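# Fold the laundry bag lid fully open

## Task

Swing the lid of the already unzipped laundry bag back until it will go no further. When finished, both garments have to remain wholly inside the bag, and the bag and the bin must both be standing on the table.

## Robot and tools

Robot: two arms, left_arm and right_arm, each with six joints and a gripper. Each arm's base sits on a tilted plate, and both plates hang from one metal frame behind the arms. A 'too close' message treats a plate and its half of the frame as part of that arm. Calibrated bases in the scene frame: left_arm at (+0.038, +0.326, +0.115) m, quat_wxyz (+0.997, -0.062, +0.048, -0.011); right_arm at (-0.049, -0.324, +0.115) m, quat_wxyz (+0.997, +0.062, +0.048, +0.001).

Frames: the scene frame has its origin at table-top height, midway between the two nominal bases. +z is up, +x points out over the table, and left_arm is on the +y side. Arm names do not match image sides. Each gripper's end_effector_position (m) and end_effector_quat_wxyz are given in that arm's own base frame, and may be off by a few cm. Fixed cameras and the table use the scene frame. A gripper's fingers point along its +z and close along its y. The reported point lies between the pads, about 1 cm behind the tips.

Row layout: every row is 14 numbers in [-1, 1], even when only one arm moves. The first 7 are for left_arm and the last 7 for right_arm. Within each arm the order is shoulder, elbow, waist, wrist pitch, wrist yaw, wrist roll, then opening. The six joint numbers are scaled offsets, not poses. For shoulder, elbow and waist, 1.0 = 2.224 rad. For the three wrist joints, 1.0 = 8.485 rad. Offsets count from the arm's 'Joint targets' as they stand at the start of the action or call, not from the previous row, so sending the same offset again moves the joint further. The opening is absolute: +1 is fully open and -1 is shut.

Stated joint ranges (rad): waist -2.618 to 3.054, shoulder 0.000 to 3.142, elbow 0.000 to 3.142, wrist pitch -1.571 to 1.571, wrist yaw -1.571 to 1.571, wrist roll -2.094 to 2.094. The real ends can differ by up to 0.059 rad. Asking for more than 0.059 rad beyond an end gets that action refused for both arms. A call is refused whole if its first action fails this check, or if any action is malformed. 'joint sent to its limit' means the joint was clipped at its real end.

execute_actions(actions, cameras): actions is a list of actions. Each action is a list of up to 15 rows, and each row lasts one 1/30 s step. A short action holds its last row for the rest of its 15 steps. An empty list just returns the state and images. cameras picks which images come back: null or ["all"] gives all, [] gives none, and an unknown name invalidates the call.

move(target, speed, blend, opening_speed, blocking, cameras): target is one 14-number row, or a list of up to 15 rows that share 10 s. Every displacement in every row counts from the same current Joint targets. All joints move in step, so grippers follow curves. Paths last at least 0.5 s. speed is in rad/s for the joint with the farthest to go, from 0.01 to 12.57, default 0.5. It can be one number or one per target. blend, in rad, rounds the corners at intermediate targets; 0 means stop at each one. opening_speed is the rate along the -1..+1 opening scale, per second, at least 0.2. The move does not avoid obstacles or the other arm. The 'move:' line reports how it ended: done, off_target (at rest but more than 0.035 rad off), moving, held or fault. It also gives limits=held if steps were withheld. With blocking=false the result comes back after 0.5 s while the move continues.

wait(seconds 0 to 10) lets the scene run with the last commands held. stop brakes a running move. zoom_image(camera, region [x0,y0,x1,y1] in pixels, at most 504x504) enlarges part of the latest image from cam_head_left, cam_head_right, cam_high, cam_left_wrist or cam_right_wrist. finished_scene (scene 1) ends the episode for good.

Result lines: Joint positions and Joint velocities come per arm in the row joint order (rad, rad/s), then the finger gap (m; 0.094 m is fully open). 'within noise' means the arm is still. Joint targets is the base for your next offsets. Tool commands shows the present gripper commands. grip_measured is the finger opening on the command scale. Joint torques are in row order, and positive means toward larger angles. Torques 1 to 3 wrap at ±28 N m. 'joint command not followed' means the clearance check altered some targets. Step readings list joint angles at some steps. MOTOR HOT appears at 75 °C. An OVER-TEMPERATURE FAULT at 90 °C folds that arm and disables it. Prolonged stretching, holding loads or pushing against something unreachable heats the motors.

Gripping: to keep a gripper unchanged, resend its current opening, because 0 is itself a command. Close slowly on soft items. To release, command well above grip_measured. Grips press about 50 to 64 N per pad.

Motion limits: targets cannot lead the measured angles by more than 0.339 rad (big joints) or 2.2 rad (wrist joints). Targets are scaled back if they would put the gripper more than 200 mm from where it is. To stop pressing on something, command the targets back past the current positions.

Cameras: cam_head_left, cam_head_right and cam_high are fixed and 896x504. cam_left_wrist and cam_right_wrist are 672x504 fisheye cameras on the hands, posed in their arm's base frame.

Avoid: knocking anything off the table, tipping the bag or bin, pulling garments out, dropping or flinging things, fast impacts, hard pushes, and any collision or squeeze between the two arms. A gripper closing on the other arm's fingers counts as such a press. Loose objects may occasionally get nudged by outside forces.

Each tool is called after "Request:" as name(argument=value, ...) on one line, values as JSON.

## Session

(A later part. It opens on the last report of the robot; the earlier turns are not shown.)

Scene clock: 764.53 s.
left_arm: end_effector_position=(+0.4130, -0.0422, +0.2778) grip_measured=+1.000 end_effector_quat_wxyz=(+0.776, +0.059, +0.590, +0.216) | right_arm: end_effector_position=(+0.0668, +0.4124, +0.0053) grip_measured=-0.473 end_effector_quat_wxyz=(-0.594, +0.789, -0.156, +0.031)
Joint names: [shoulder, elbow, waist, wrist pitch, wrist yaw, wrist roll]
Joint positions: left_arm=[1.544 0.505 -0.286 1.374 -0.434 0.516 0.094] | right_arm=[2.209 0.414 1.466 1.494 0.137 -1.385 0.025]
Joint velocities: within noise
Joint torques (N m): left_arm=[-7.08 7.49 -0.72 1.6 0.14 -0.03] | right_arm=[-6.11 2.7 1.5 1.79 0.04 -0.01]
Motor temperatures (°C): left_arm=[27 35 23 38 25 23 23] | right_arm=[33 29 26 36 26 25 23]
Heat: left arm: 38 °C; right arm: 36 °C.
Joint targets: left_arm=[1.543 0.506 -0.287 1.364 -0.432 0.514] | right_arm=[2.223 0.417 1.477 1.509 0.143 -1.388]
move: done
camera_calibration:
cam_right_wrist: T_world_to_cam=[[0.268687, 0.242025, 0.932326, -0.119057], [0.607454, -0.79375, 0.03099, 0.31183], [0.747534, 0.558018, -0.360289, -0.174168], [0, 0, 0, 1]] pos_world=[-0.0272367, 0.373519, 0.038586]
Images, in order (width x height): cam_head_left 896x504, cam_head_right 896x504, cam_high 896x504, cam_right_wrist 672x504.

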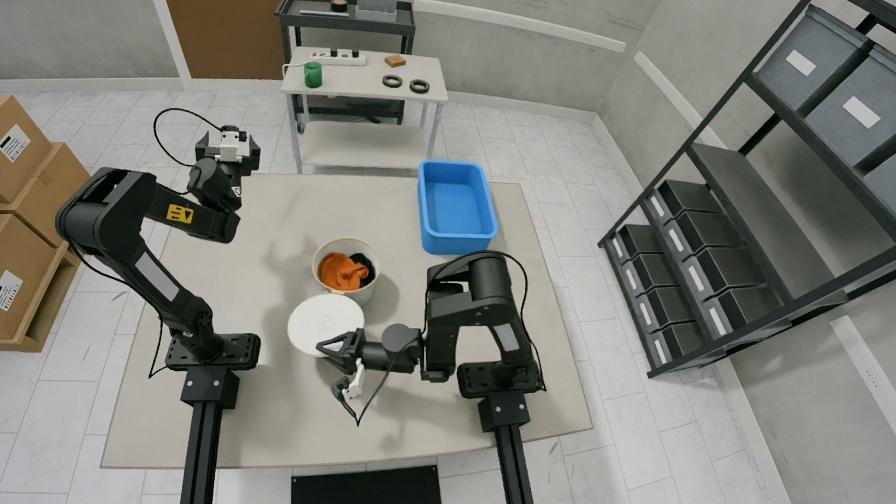

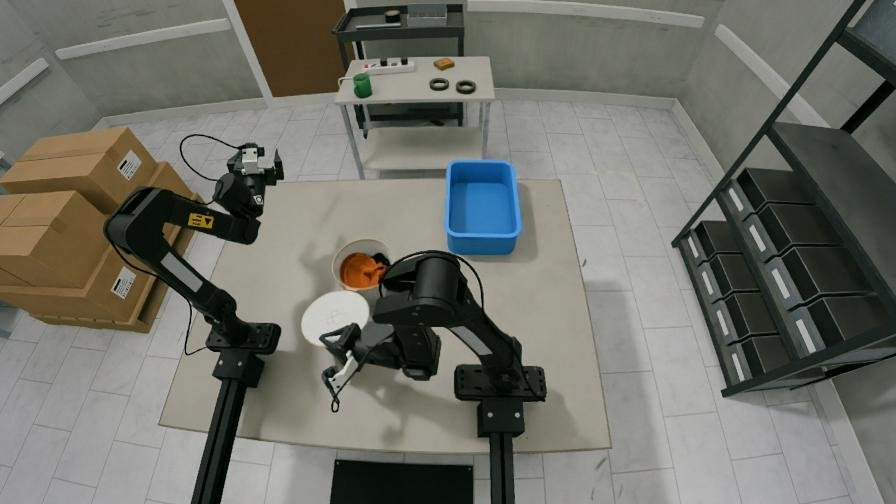

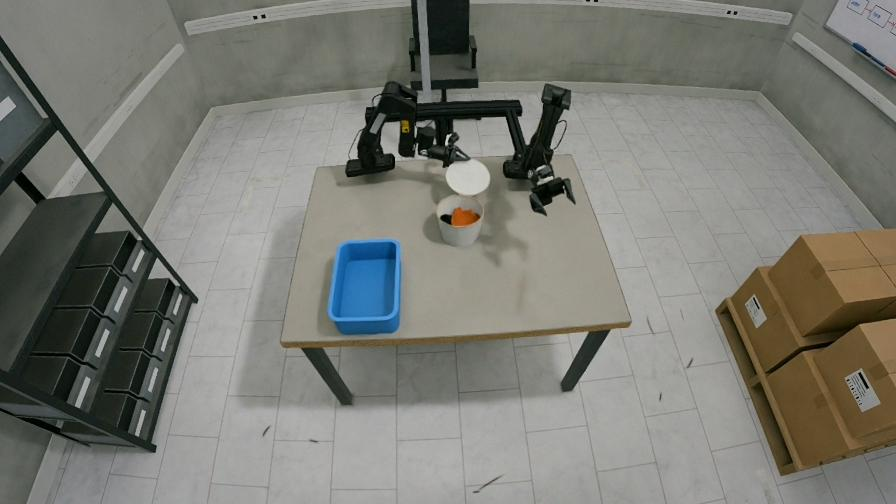

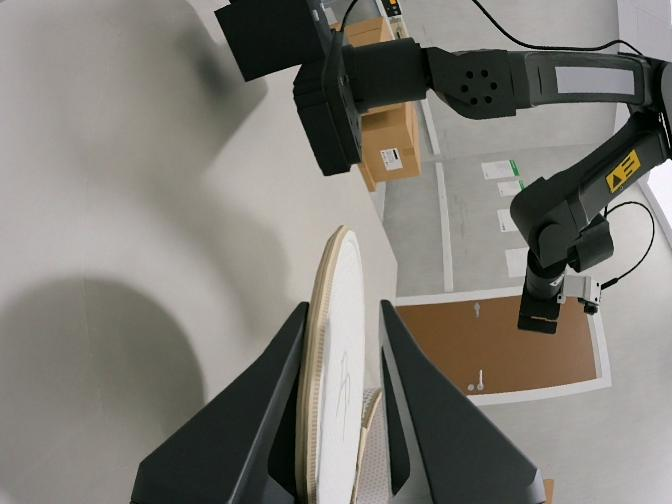

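Request:
move(target=[[0,0,0,0,0,0,1,-0.1111,0.0265,0.0040,-0.0598,0.0027,0.0054,-0.36],[0,0,0,0,0,0,1,0,0.0261,0.0036,-0.0306,0.0025,-0.0279,-0.36]], speed=0.2, opening_speed=0.2, cameras=["cam_right_wrist","cam_high","cam_head_left","cam_head_right"])

Request:
zoom_image(camera="cam_high", region=[400, 130, 520, 260])

Request:
zoom_image(camera="cam_head_left", region=[270, 200, 410, 370])

Request:
zoom_image(camera="cam_right_wrist", region=[200, 250, 500, 504])

Scene clock: 814.53 s.
left_arm: end_effector_position=(+0.4130, -0.0422, +0.2778) grip_measured=+1.000 end_effector_quat_wxyz=(+0.776, +0.059, +0.590, +0.216) | right_arm: end_effector_position=(+0.0664, +0.4002, -0.0437) grip_measured=-0.363 end_effector_quat_wxyz=(-0.493, +0.861, -0.060, +0.106)
Joint names: [shoulder, elbow, waist, wrist pitch, wrist yaw, wrist roll]
Joint positions: left_arm=[1.544 0.505 -0.286 1.374 -0.434 0.516 0.094] | right_arm=[2.209 0.453 1.474 1.236 0.161 -1.621 0.03]
Joint velocities: within noise
Joint torques (N m): left_arm=[-7.17 7.04 -0.85 1.63 0.13 -0.06] | right_arm=[-6.23 4.44 1.48 1.76 0.03 -0.06]
Motor temperatures (°C): left_arm=[27 35 23 38 25 23 23] | right_arm=[33 28 26 36 26 25 23]
Heat: left arm: 38 °C; right arm: 36 °C.
Joint targets: left_arm=[1.543 0.506 -0.287 1.364 -0.432 0.514] | right_arm=[2.224 0.475 1.485 1.249 0.164 -1.625]
move: done
camera_calibration:
cam_right_wrist: T_world_to_cam=[[0.0598071, 0.504386, 0.861404, -0.164545], [0.62815, -0.689685, 0.360226, 0.275209], [0.77579, 0.519547, -0.358078, -0.17115], [0, 0, 0, 1]] pos_world=[-0.0302555, 0.361722, -0.0186828]
Images, in order (width x height): cam_head_left 896x504, cam_head_right 896x504, cam_high 896x504, cam_right_wrist 672x504.

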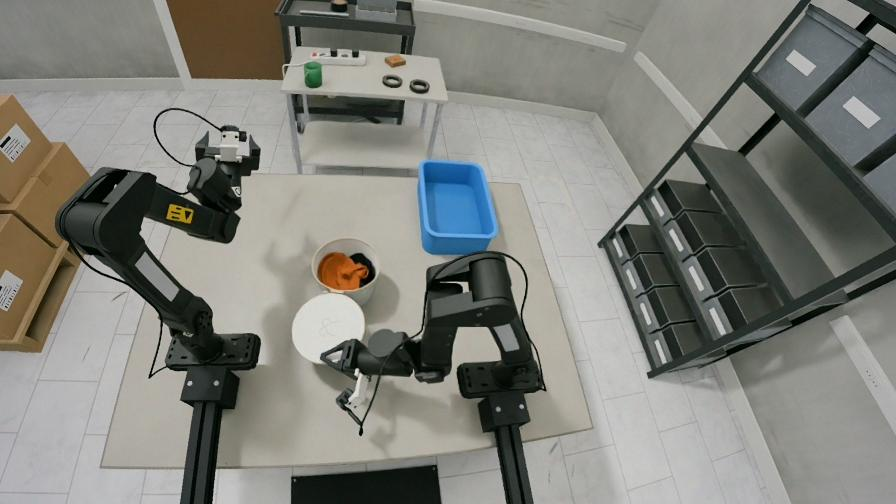

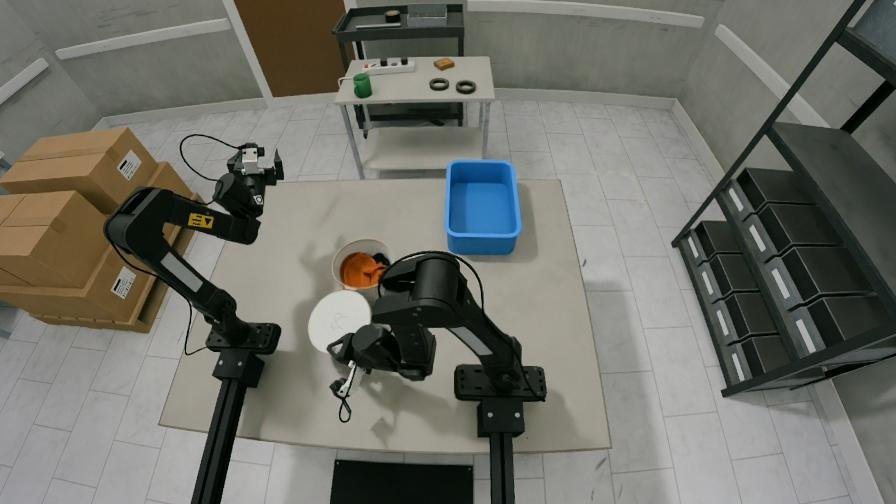

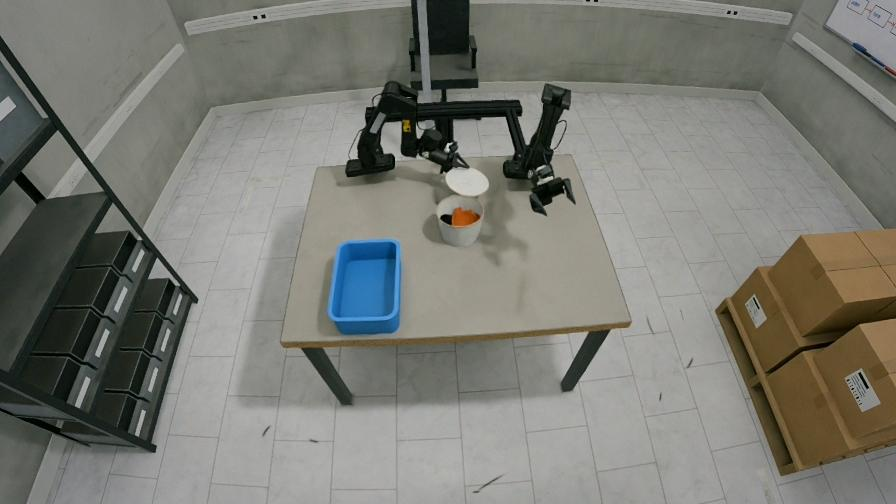

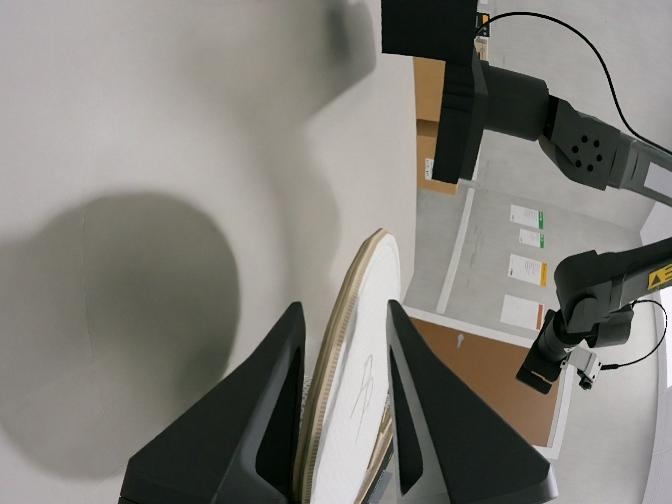

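Scaled by 3.877 from the camera's 896x504 image, which has a finer 1280x720 frame.

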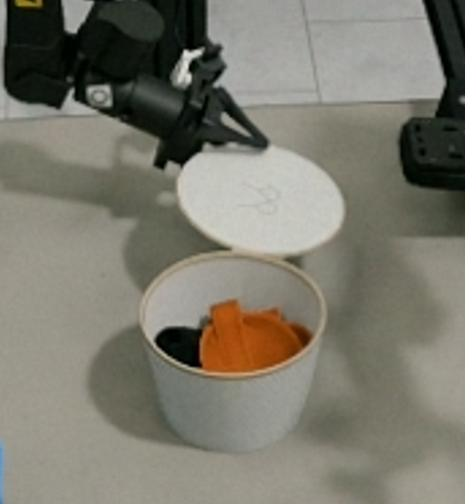

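Scaled by 2.965 from the camera's 896x504 image, which has a finer 1280x720 frame.

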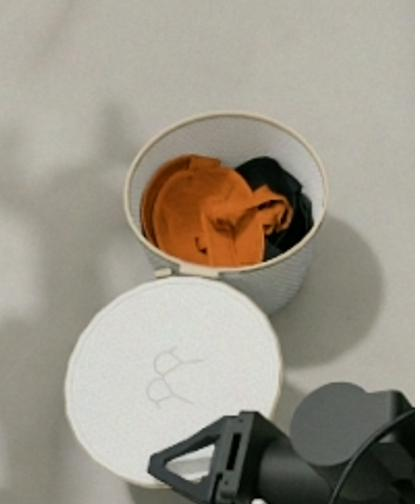

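Scaled by 1.680 from the camera's 672x504 image, which has a finer 960x720 frame.

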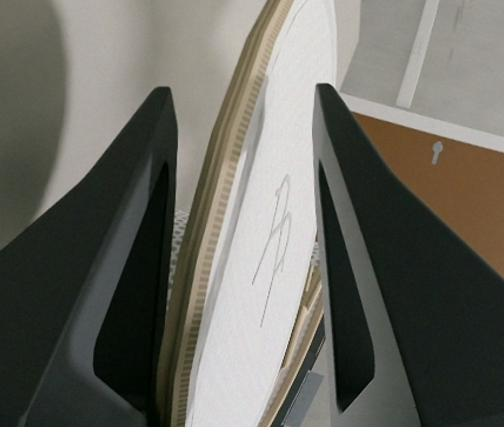

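Request:
move(target=[[0,0,0,0,0,0,1,0.1093,0.0175,-0.0216,0.0245,-0.005,-0.0361,-0.25]], speed=0.2, opening_speed=0.2, cameras=["cam_right_wrist","cam_high","cam_head_left","cam_head_right"])

Request:
zoom_image(camera="cam_high", region=[400, 130, 520, 260])

Request:
zoom_image(camera="cam_head_left", region=[270, 200, 410, 370])

Request:
zoom_image(camera="cam_right_wrist", region=[200, 250, 500, 504])

Scene clock: 827.13 s.
left_arm: end_effector_position=(+0.4130, -0.0422, +0.2778) grip_measured=+1.000 end_effector_quat_wxyz=(+0.776, +0.059, +0.590, +0.216) | right_arm: end_effector_position=(+0.0737, +0.3983, -0.0824) grip_measured=-0.253 end_effector_quat_wxyz=(-0.478, +0.858, +0.065, +0.177)
Joint names: [shoulder, elbow, waist, wrist pitch, wrist yaw, wrist roll]
Joint positions: left_arm=[1.544 0.505 -0.286 1.374 -0.434 0.516 0.094] | right_arm=[2.45 0.5 1.444 1.444 0.133 -1.928 0.035]
Joint velocities: within noise
Joint torques (N m): left_arm=[-6.83 7.31 -0.66 1.63 0.17 -0.03] | right_arm=[-6.74 2.76 0.28 1.7 -0.12 -0.06]
Motor temperatures (°C): left_arm=[27 35 23 38 25 23 23] | right_arm=[33 28 26 37 26 25 23]
Heat: left arm: 38 °C; right arm: 37 °C.
Joint targets: left_arm=[1.543 0.506 -0.287 1.364 -0.432 0.514] | right_arm=[2.467 0.514 1.437 1.457 0.122 -1.931]
move: done
camera_calibration:
cam_right_wrist: T_world_to_cam=[[-0.221922, 0.541408, 0.810942, -0.128781], [0.606307, -0.574723, 0.549623, 0.25467], [0.763638, 0.613653, -0.200716, -0.213293], [0, 0, 0, 1]] pos_world=[-0.0201085, 0.346976, -0.0783499]
Images, in order (width x height): cam_head_left 896x504, cam_head_right 896x504, cam_high 896x504, cam_right_wrist 672x504.

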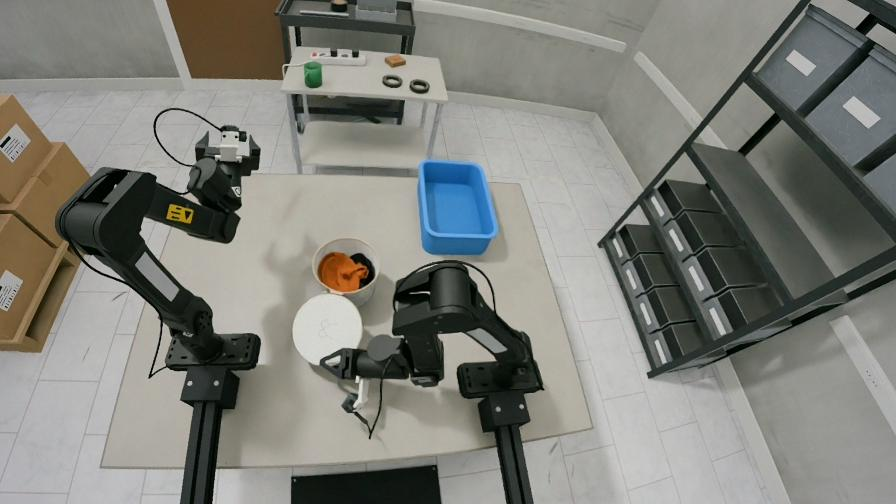

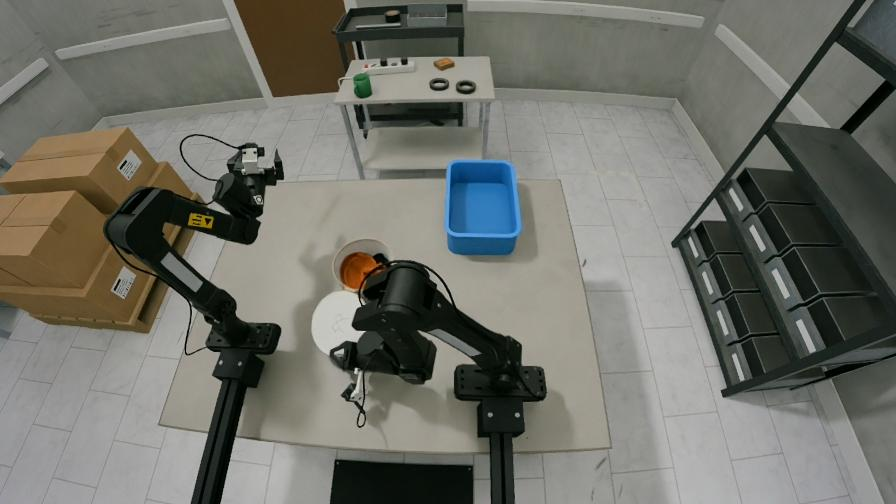

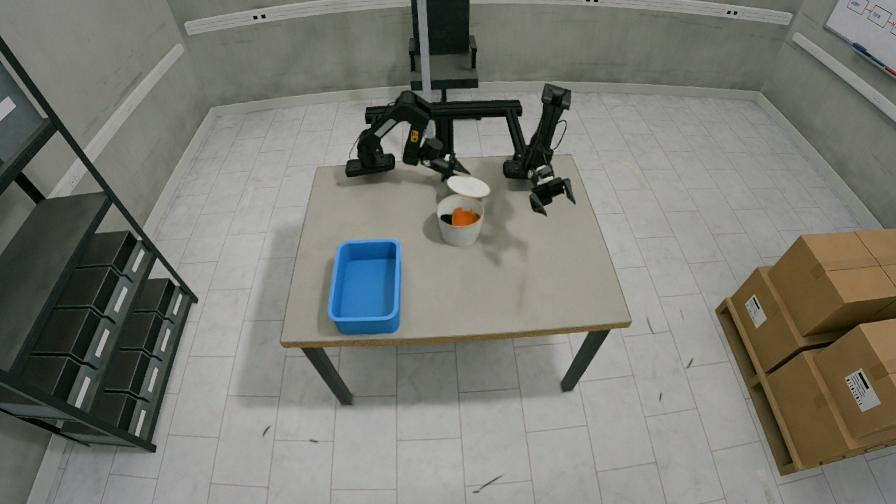

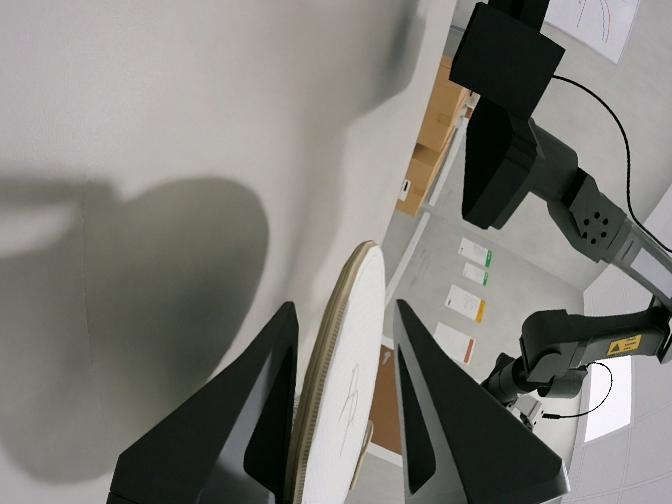

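Scaled by 3.877 from the camera's 896x504 image, which has a finer 1280x720 frame.

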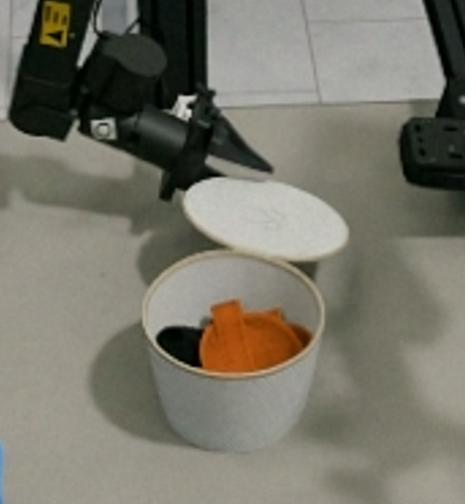

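Scaled by 2.965 from the camera's 896x504 image, which has a finer 1280x720 frame.

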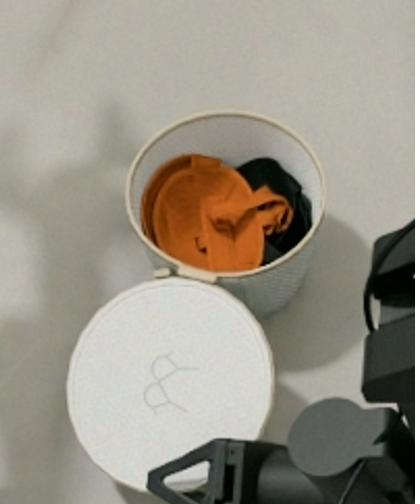

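Scaled by 1.680 from the camera's 672x504 image, which has a finer 960x720 frame.

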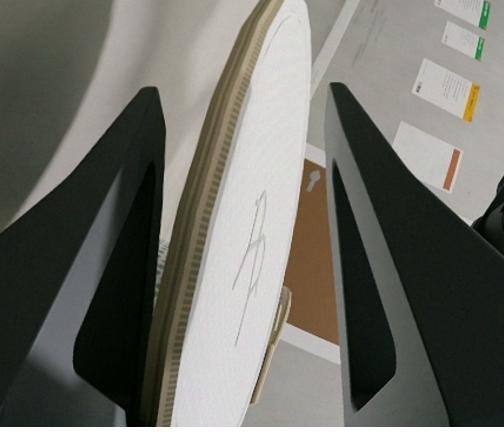

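Request:
move(target=[[0,0,0,0,0,0,1,0.0029,-0.0380,-0.0459,0.0049,-0.0099,-0.0070,-0.32],[0,0,0,0,0,0,1,0.0058,-0.0760,-0.0917,0.0098,-0.0197,-0.0140,-0.4]], speed=0.1, opening_speed=0.2, blend=0.05, cameras=["cam_right_wrist","cam_high","cam_head_left","cam_head_right"])

Request:
zoom_image(camera="cam_high", region=[400, 130, 520, 260])

Request:
zoom_image(camera="cam_right_wrist", region=[200, 200, 500, 504])

Scene clock: 874.83 s.
left_arm: end_effector_position=(+0.4130, -0.0422, +0.2778) grip_measured=+1.000 end_effector_quat_wxyz=(+0.776, +0.059, +0.590, +0.216) | right_arm: end_effector_position=(+0.1106, +0.3415, -0.0927) grip_measured=-0.397 end_effector_quat_wxyz=(-0.443, +0.877, +0.071, +0.174)
Joint names: [shoulder, elbow, waist, wrist pitch, wrist yaw, wrist roll]
Joint positions: left_arm=[1.544 0.505 -0.286 1.374 -0.434 0.516 0.094] | right_arm=[2.462 0.352 1.239 1.53 -0.032 -2.048 0.028]
Joint velocities: within noise
Joint torques (N m): left_arm=[-6.8 7.49 -0.92 1.57 0.17 -0.03] | right_arm=[-5.86 0.05 0.38 1.64 -0.19 -0.04]
Motor temperatures (°C): left_arm=[27 35 23 38 25 23 23] | right_arm=[33 28 25 37 26 25 23]
Heat: left arm: 38 °C; right arm: 37 °C.
Joint targets: left_arm=[1.543 0.506 -0.287 1.364 -0.432 0.514] | right_arm=[2.480 0.345 1.233 1.540 -0.045 -2.050]
move: done
camera_calibration:
cam_right_wrist: T_world_to_cam=[[-0.219976, 0.606295, 0.76421, -0.108191], [0.606208, -0.528808, 0.594032, 0.193762], [0.764279, 0.593943, -0.251216, -0.206662], [0, 0, 0, 1]] pos_world=[0.0166879, 0.290804, -0.0843367]
Images, in order (width x height): cam_head_left 896x504, cam_head_right 896x504, cam_high 896x504, cam_right_wrist 672x504.

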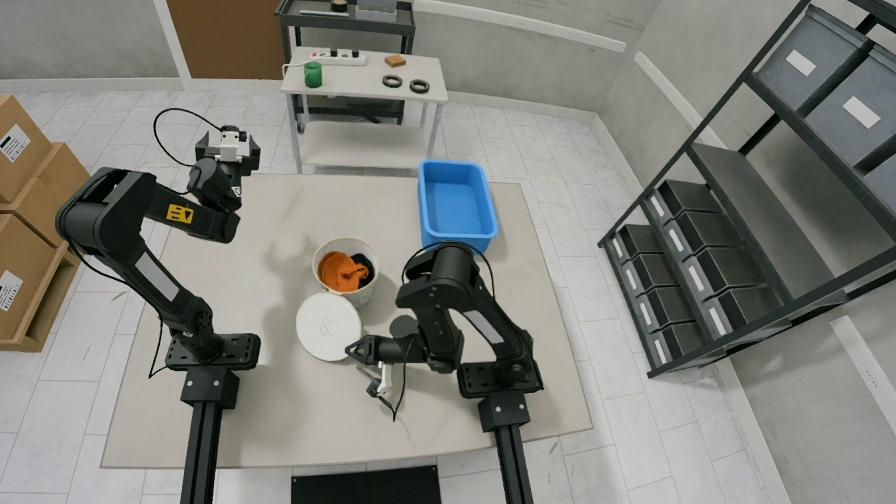

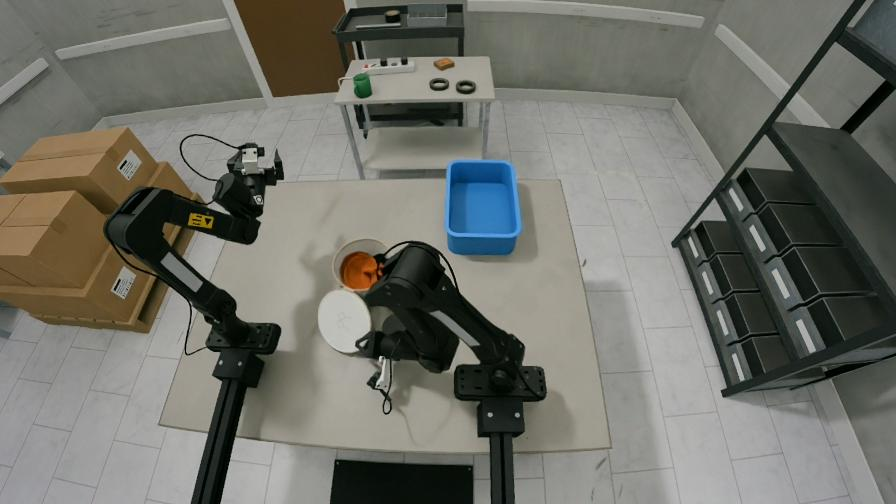

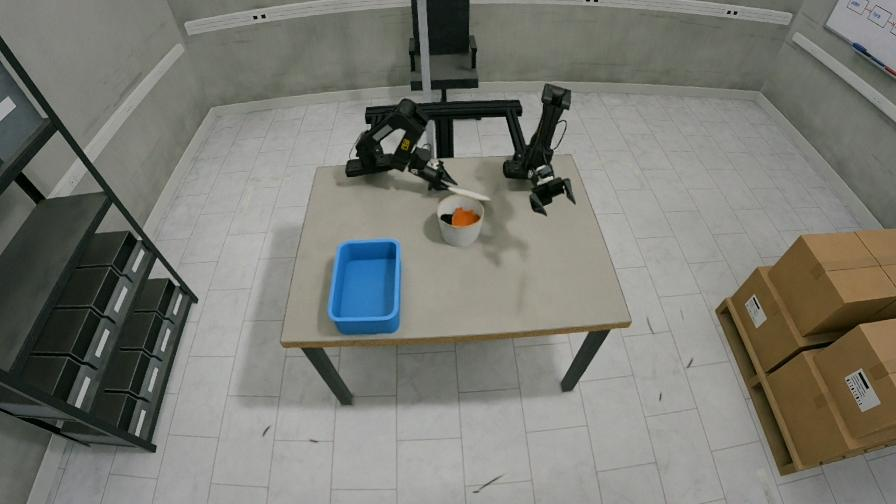

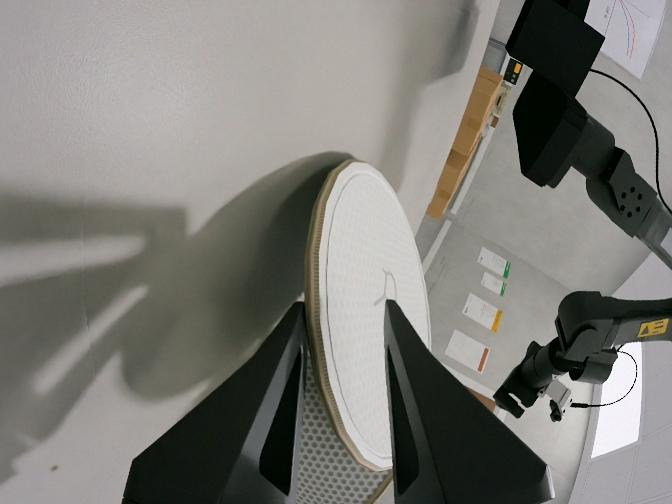

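Scaled by 3.877 from the camera's 896x504 image, which has a finer 1280x720 frame.

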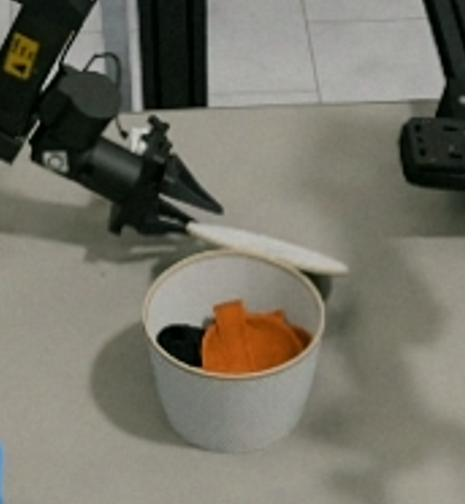

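Scaled by 1.658 from the camera's 672x504 image, which has a finer 960x720 frame.

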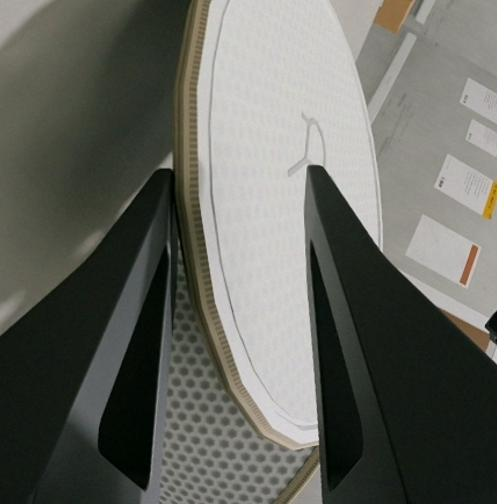

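Request:
move(target=[[0,0,0,0,0,0,1,-0.1362,-0.0274,0.0054,-0.0511,0.0053,0,-0.4]], speed=0.12, cameras=["cam_right_wrist","cam_high","cam_head_left","cam_head_right"])

Request:
zoom_image(camera="cam_high", region=[400, 130, 520, 260])

Request:
zoom_image(camera="cam_right_wrist", region=[200, 100, 500, 504])

Scene clock: 899.70 s.
left_arm: end_effector_position=(+0.4130, -0.0422, +0.2778) grip_measured=+1.000 end_effector_quat_wxyz=(+0.776, +0.059, +0.590, +0.216) | right_arm: end_effector_position=(+0.1050, +0.3090, -0.0955) grip_measured=-0.397 end_effector_quat_wxyz=(-0.351, +0.922, +0.068, +0.149)
Joint names: [shoulder, elbow, waist, wrist pitch, wrist yaw, wrist roll]
Joint positions: left_arm=[1.544 0.505 -0.286 1.374 -0.434 0.516 0.094] | right_arm=[2.201 0.294 1.239 1.119 -0.003 -2.048 0.028]
Joint velocities: within noise
Joint torques (N m): left_arm=[-6.86 7.23 -0.64 1.61 0.17 -0.03] | right_arm=[-8.34 0.77 1.14 1.29 -0.02 -0.04]
Motor temperatures (°C): left_arm=[27 35 23 38 25 23 23] | right_arm=[33 28 25 37 26 25 23]
Heat: left arm: 38 °C; right arm: 37 °C.
Joint targets: left_arm=[1.543 0.506 -0.287 1.364 -0.432 0.514] | right_arm=[2.176 0.284 1.245 1.107 0.000 -2.050]
move: done
camera_calibration:
cam_right_wrist: T_world_to_cam=[[-0.169286, 0.75391, 0.634793, -0.150824], [0.626901, -0.414623, 0.659607, 0.150478], [0.760485, 0.509615, -0.402437, -0.171776], [0, 0, 0, 1]] pos_world=[0.0107658, 0.263638, -0.0726431]
Images, in order (width x height): cam_head_left 896x504, cam_head_right 896x504, cam_high 896x504, cam_right_wrist 672x504.

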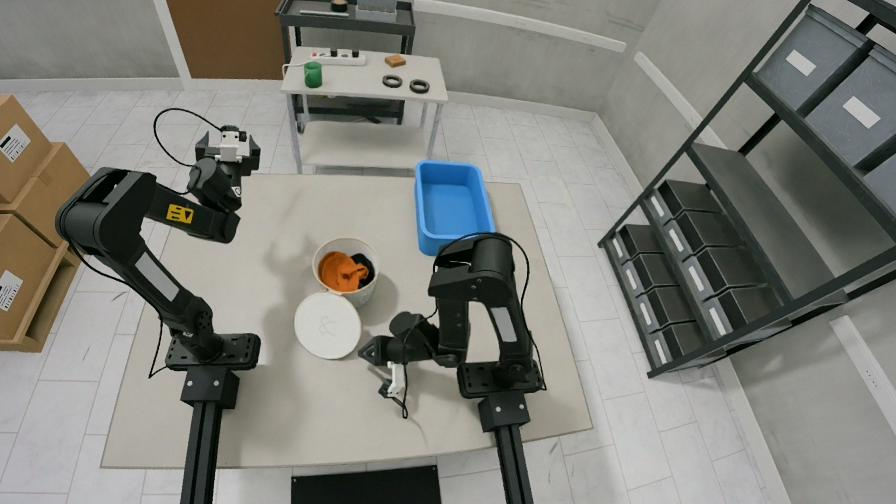

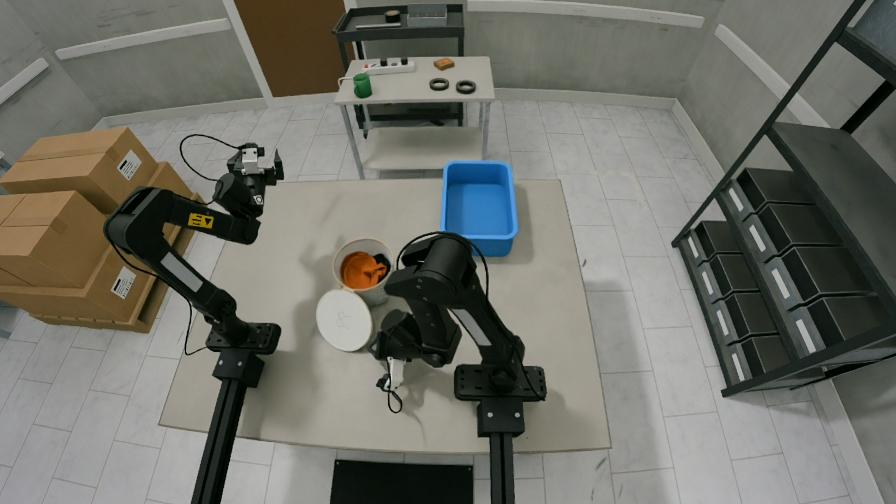

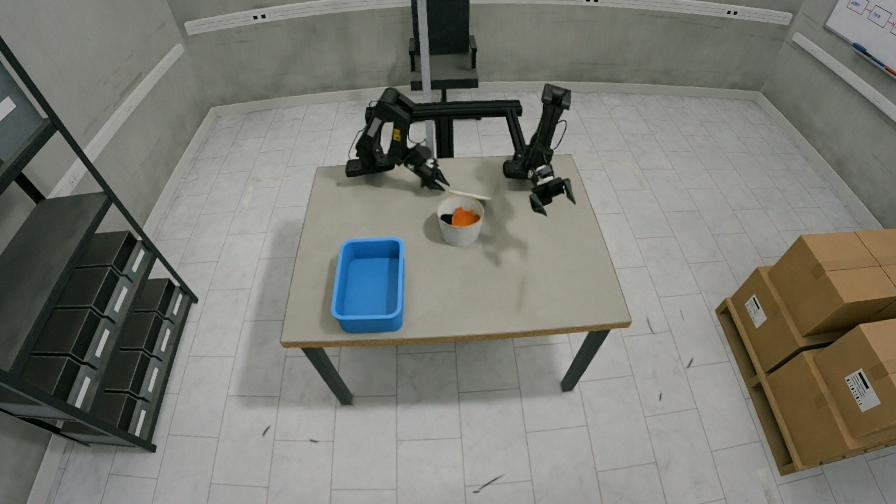

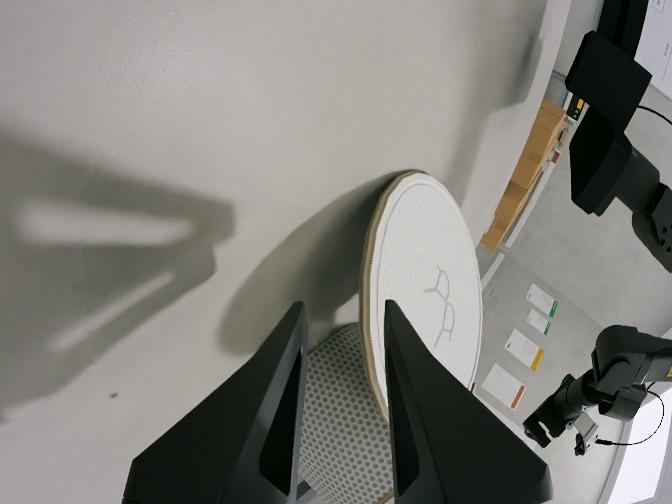

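Scaled by 3.877 from the camera's 896x504 image, which has a finer 1280x720 frame.

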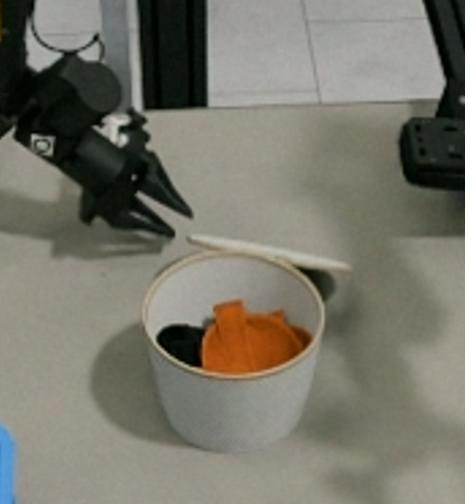

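Scaled by 1.248 from the camera's 672x504 image, which has a finer 960x720 frame.

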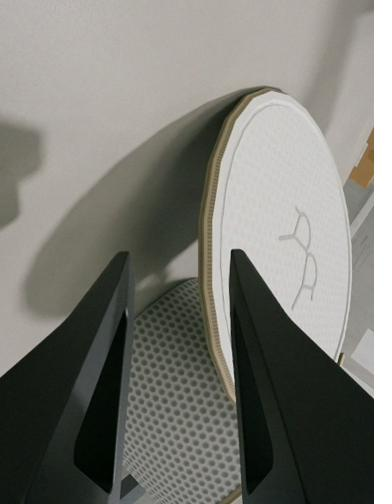

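Request:
move(target=[[0,0,0,0,0,0,1,-0.15,0.02,-0.08,0.0,0.0,0.0,-1]], speed=0.3, cameras=["cam_right_wrist","cam_high","cam_head_left","cam_head_right"])

Request:
zoom_image(camera="cam_high", region=[400, 130, 520, 260])

Request:
zoom_image(camera="cam_head_left", region=[270, 220, 410, 390])

Scene clock: 911.50 s.
left_arm: end_effector_position=(+0.4130, -0.0422, +0.2778) grip_measured=+1.000 end_effector_quat_wxyz=(+0.776, +0.059, +0.590, +0.216) | right_arm: end_effector_position=(+0.1829, +0.3389, +0.0210) grip_measured=-0.983 end_effector_quat_wxyz=(-0.473, +0.845, -0.009, +0.250)
Joint names: [shoulder, elbow, waist, wrist pitch, wrist yaw, wrist roll]
Joint positions: left_arm=[1.544 0.505 -0.286 1.374 -0.434 0.516 0.094] | right_arm=[1.864 0.31 1.073 1.111 -0.001 -2.048 0.001]
Joint velocities: within noise
Joint torques (N m): left_arm=[-6.94 7.06 -0.83 1.66 0.16 -0.05] | right_arm=[-7.39 4.88 0.31 1.56 -0.05 -0.04]
Motor temperatures (°C): left_arm=[27 35 23 38 25 23 23] | right_arm=[34 28 25 36 26 25 23]
Heat: left arm: 38 °C; right arm: 36 °C.
Joint targets: left_arm=[1.543 0.506 -0.287 1.364 -0.432 0.514] | right_arm=[1.843 0.329 1.067 1.107 0.000 -2.050]
move: done
camera_calibration:
cam_right_wrist: T_world_to_cam=[[-0.163654, 0.548439, 0.82002, -0.169416], [0.446535, -0.700019, 0.557297, 0.169016], [0.879673, 0.457371, -0.130336, -0.209228], [0, 0, 0, 1]] pos_world=[0.0808545, 0.306924, 0.0174625]
Images, in order (width x height): cam_head_left 896x504, cam_head_right 896x504, cam_high 896x504, cam_right_wrist 672x504.

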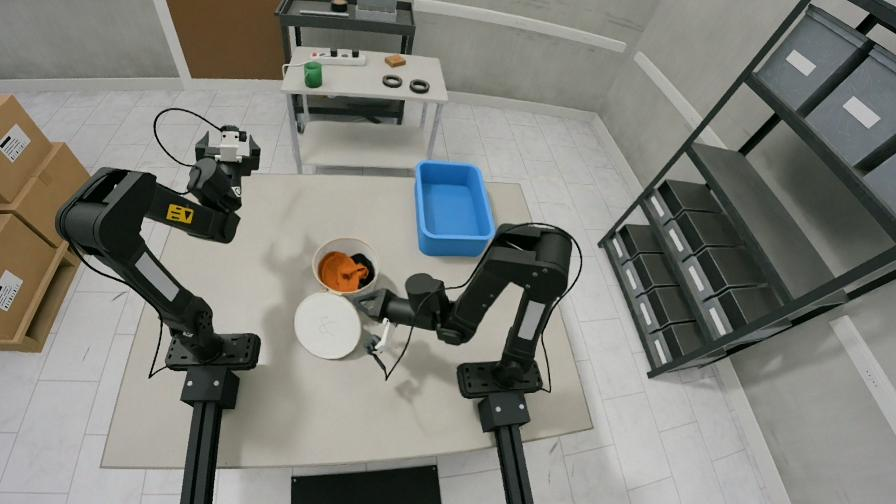

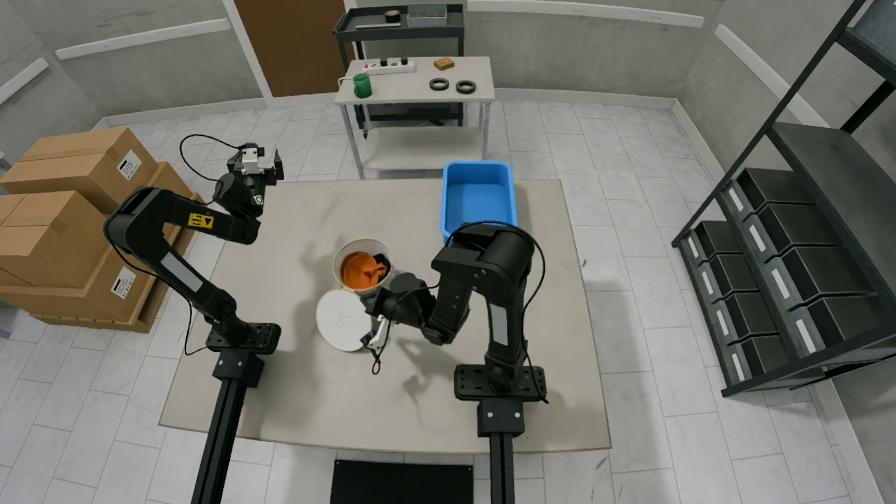

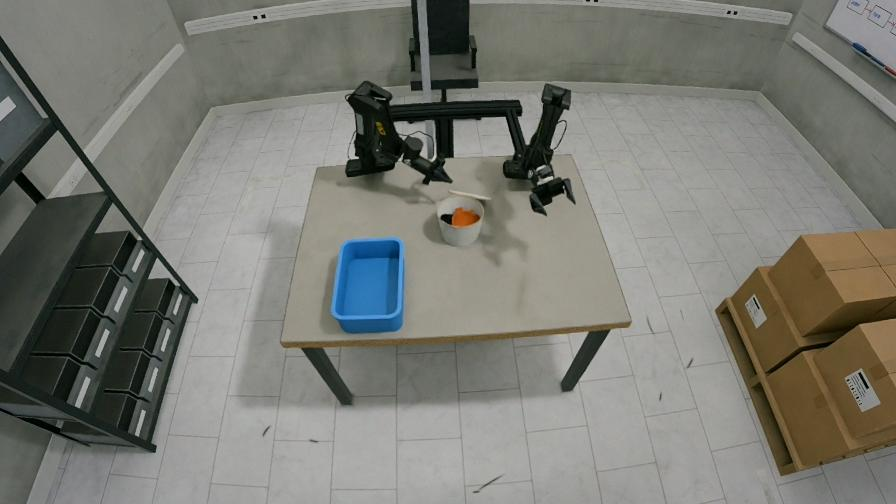

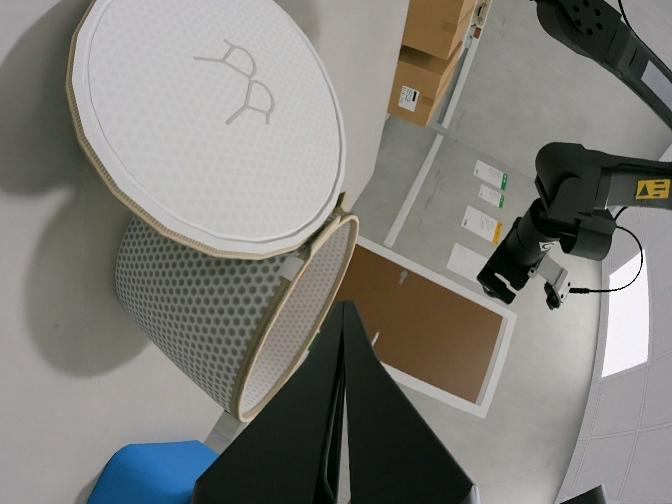

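Scaled by 3.877 from the camera's 896x504 image, which has a finer 1280x720 frame.

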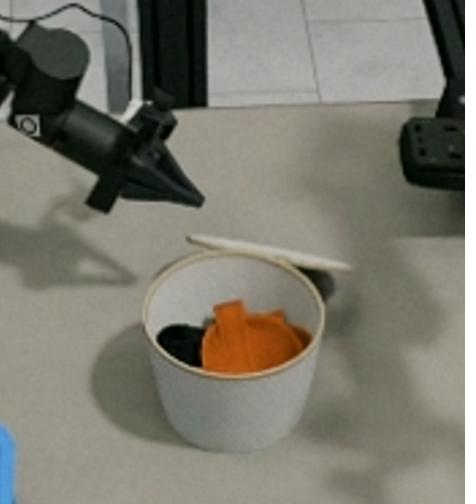

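Scaled by 2.965 from the camera's 896x504 image, which has a finer 1280x720 frame.

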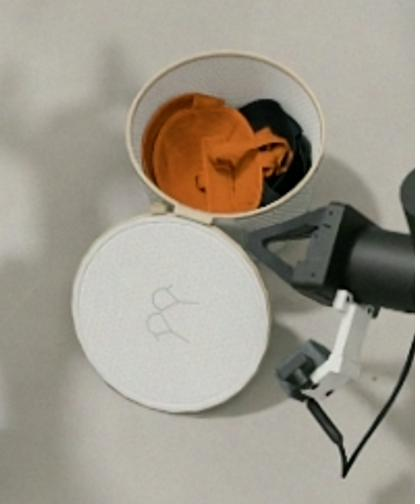

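Request:
finished_scene()

The scene is finished: the task was done.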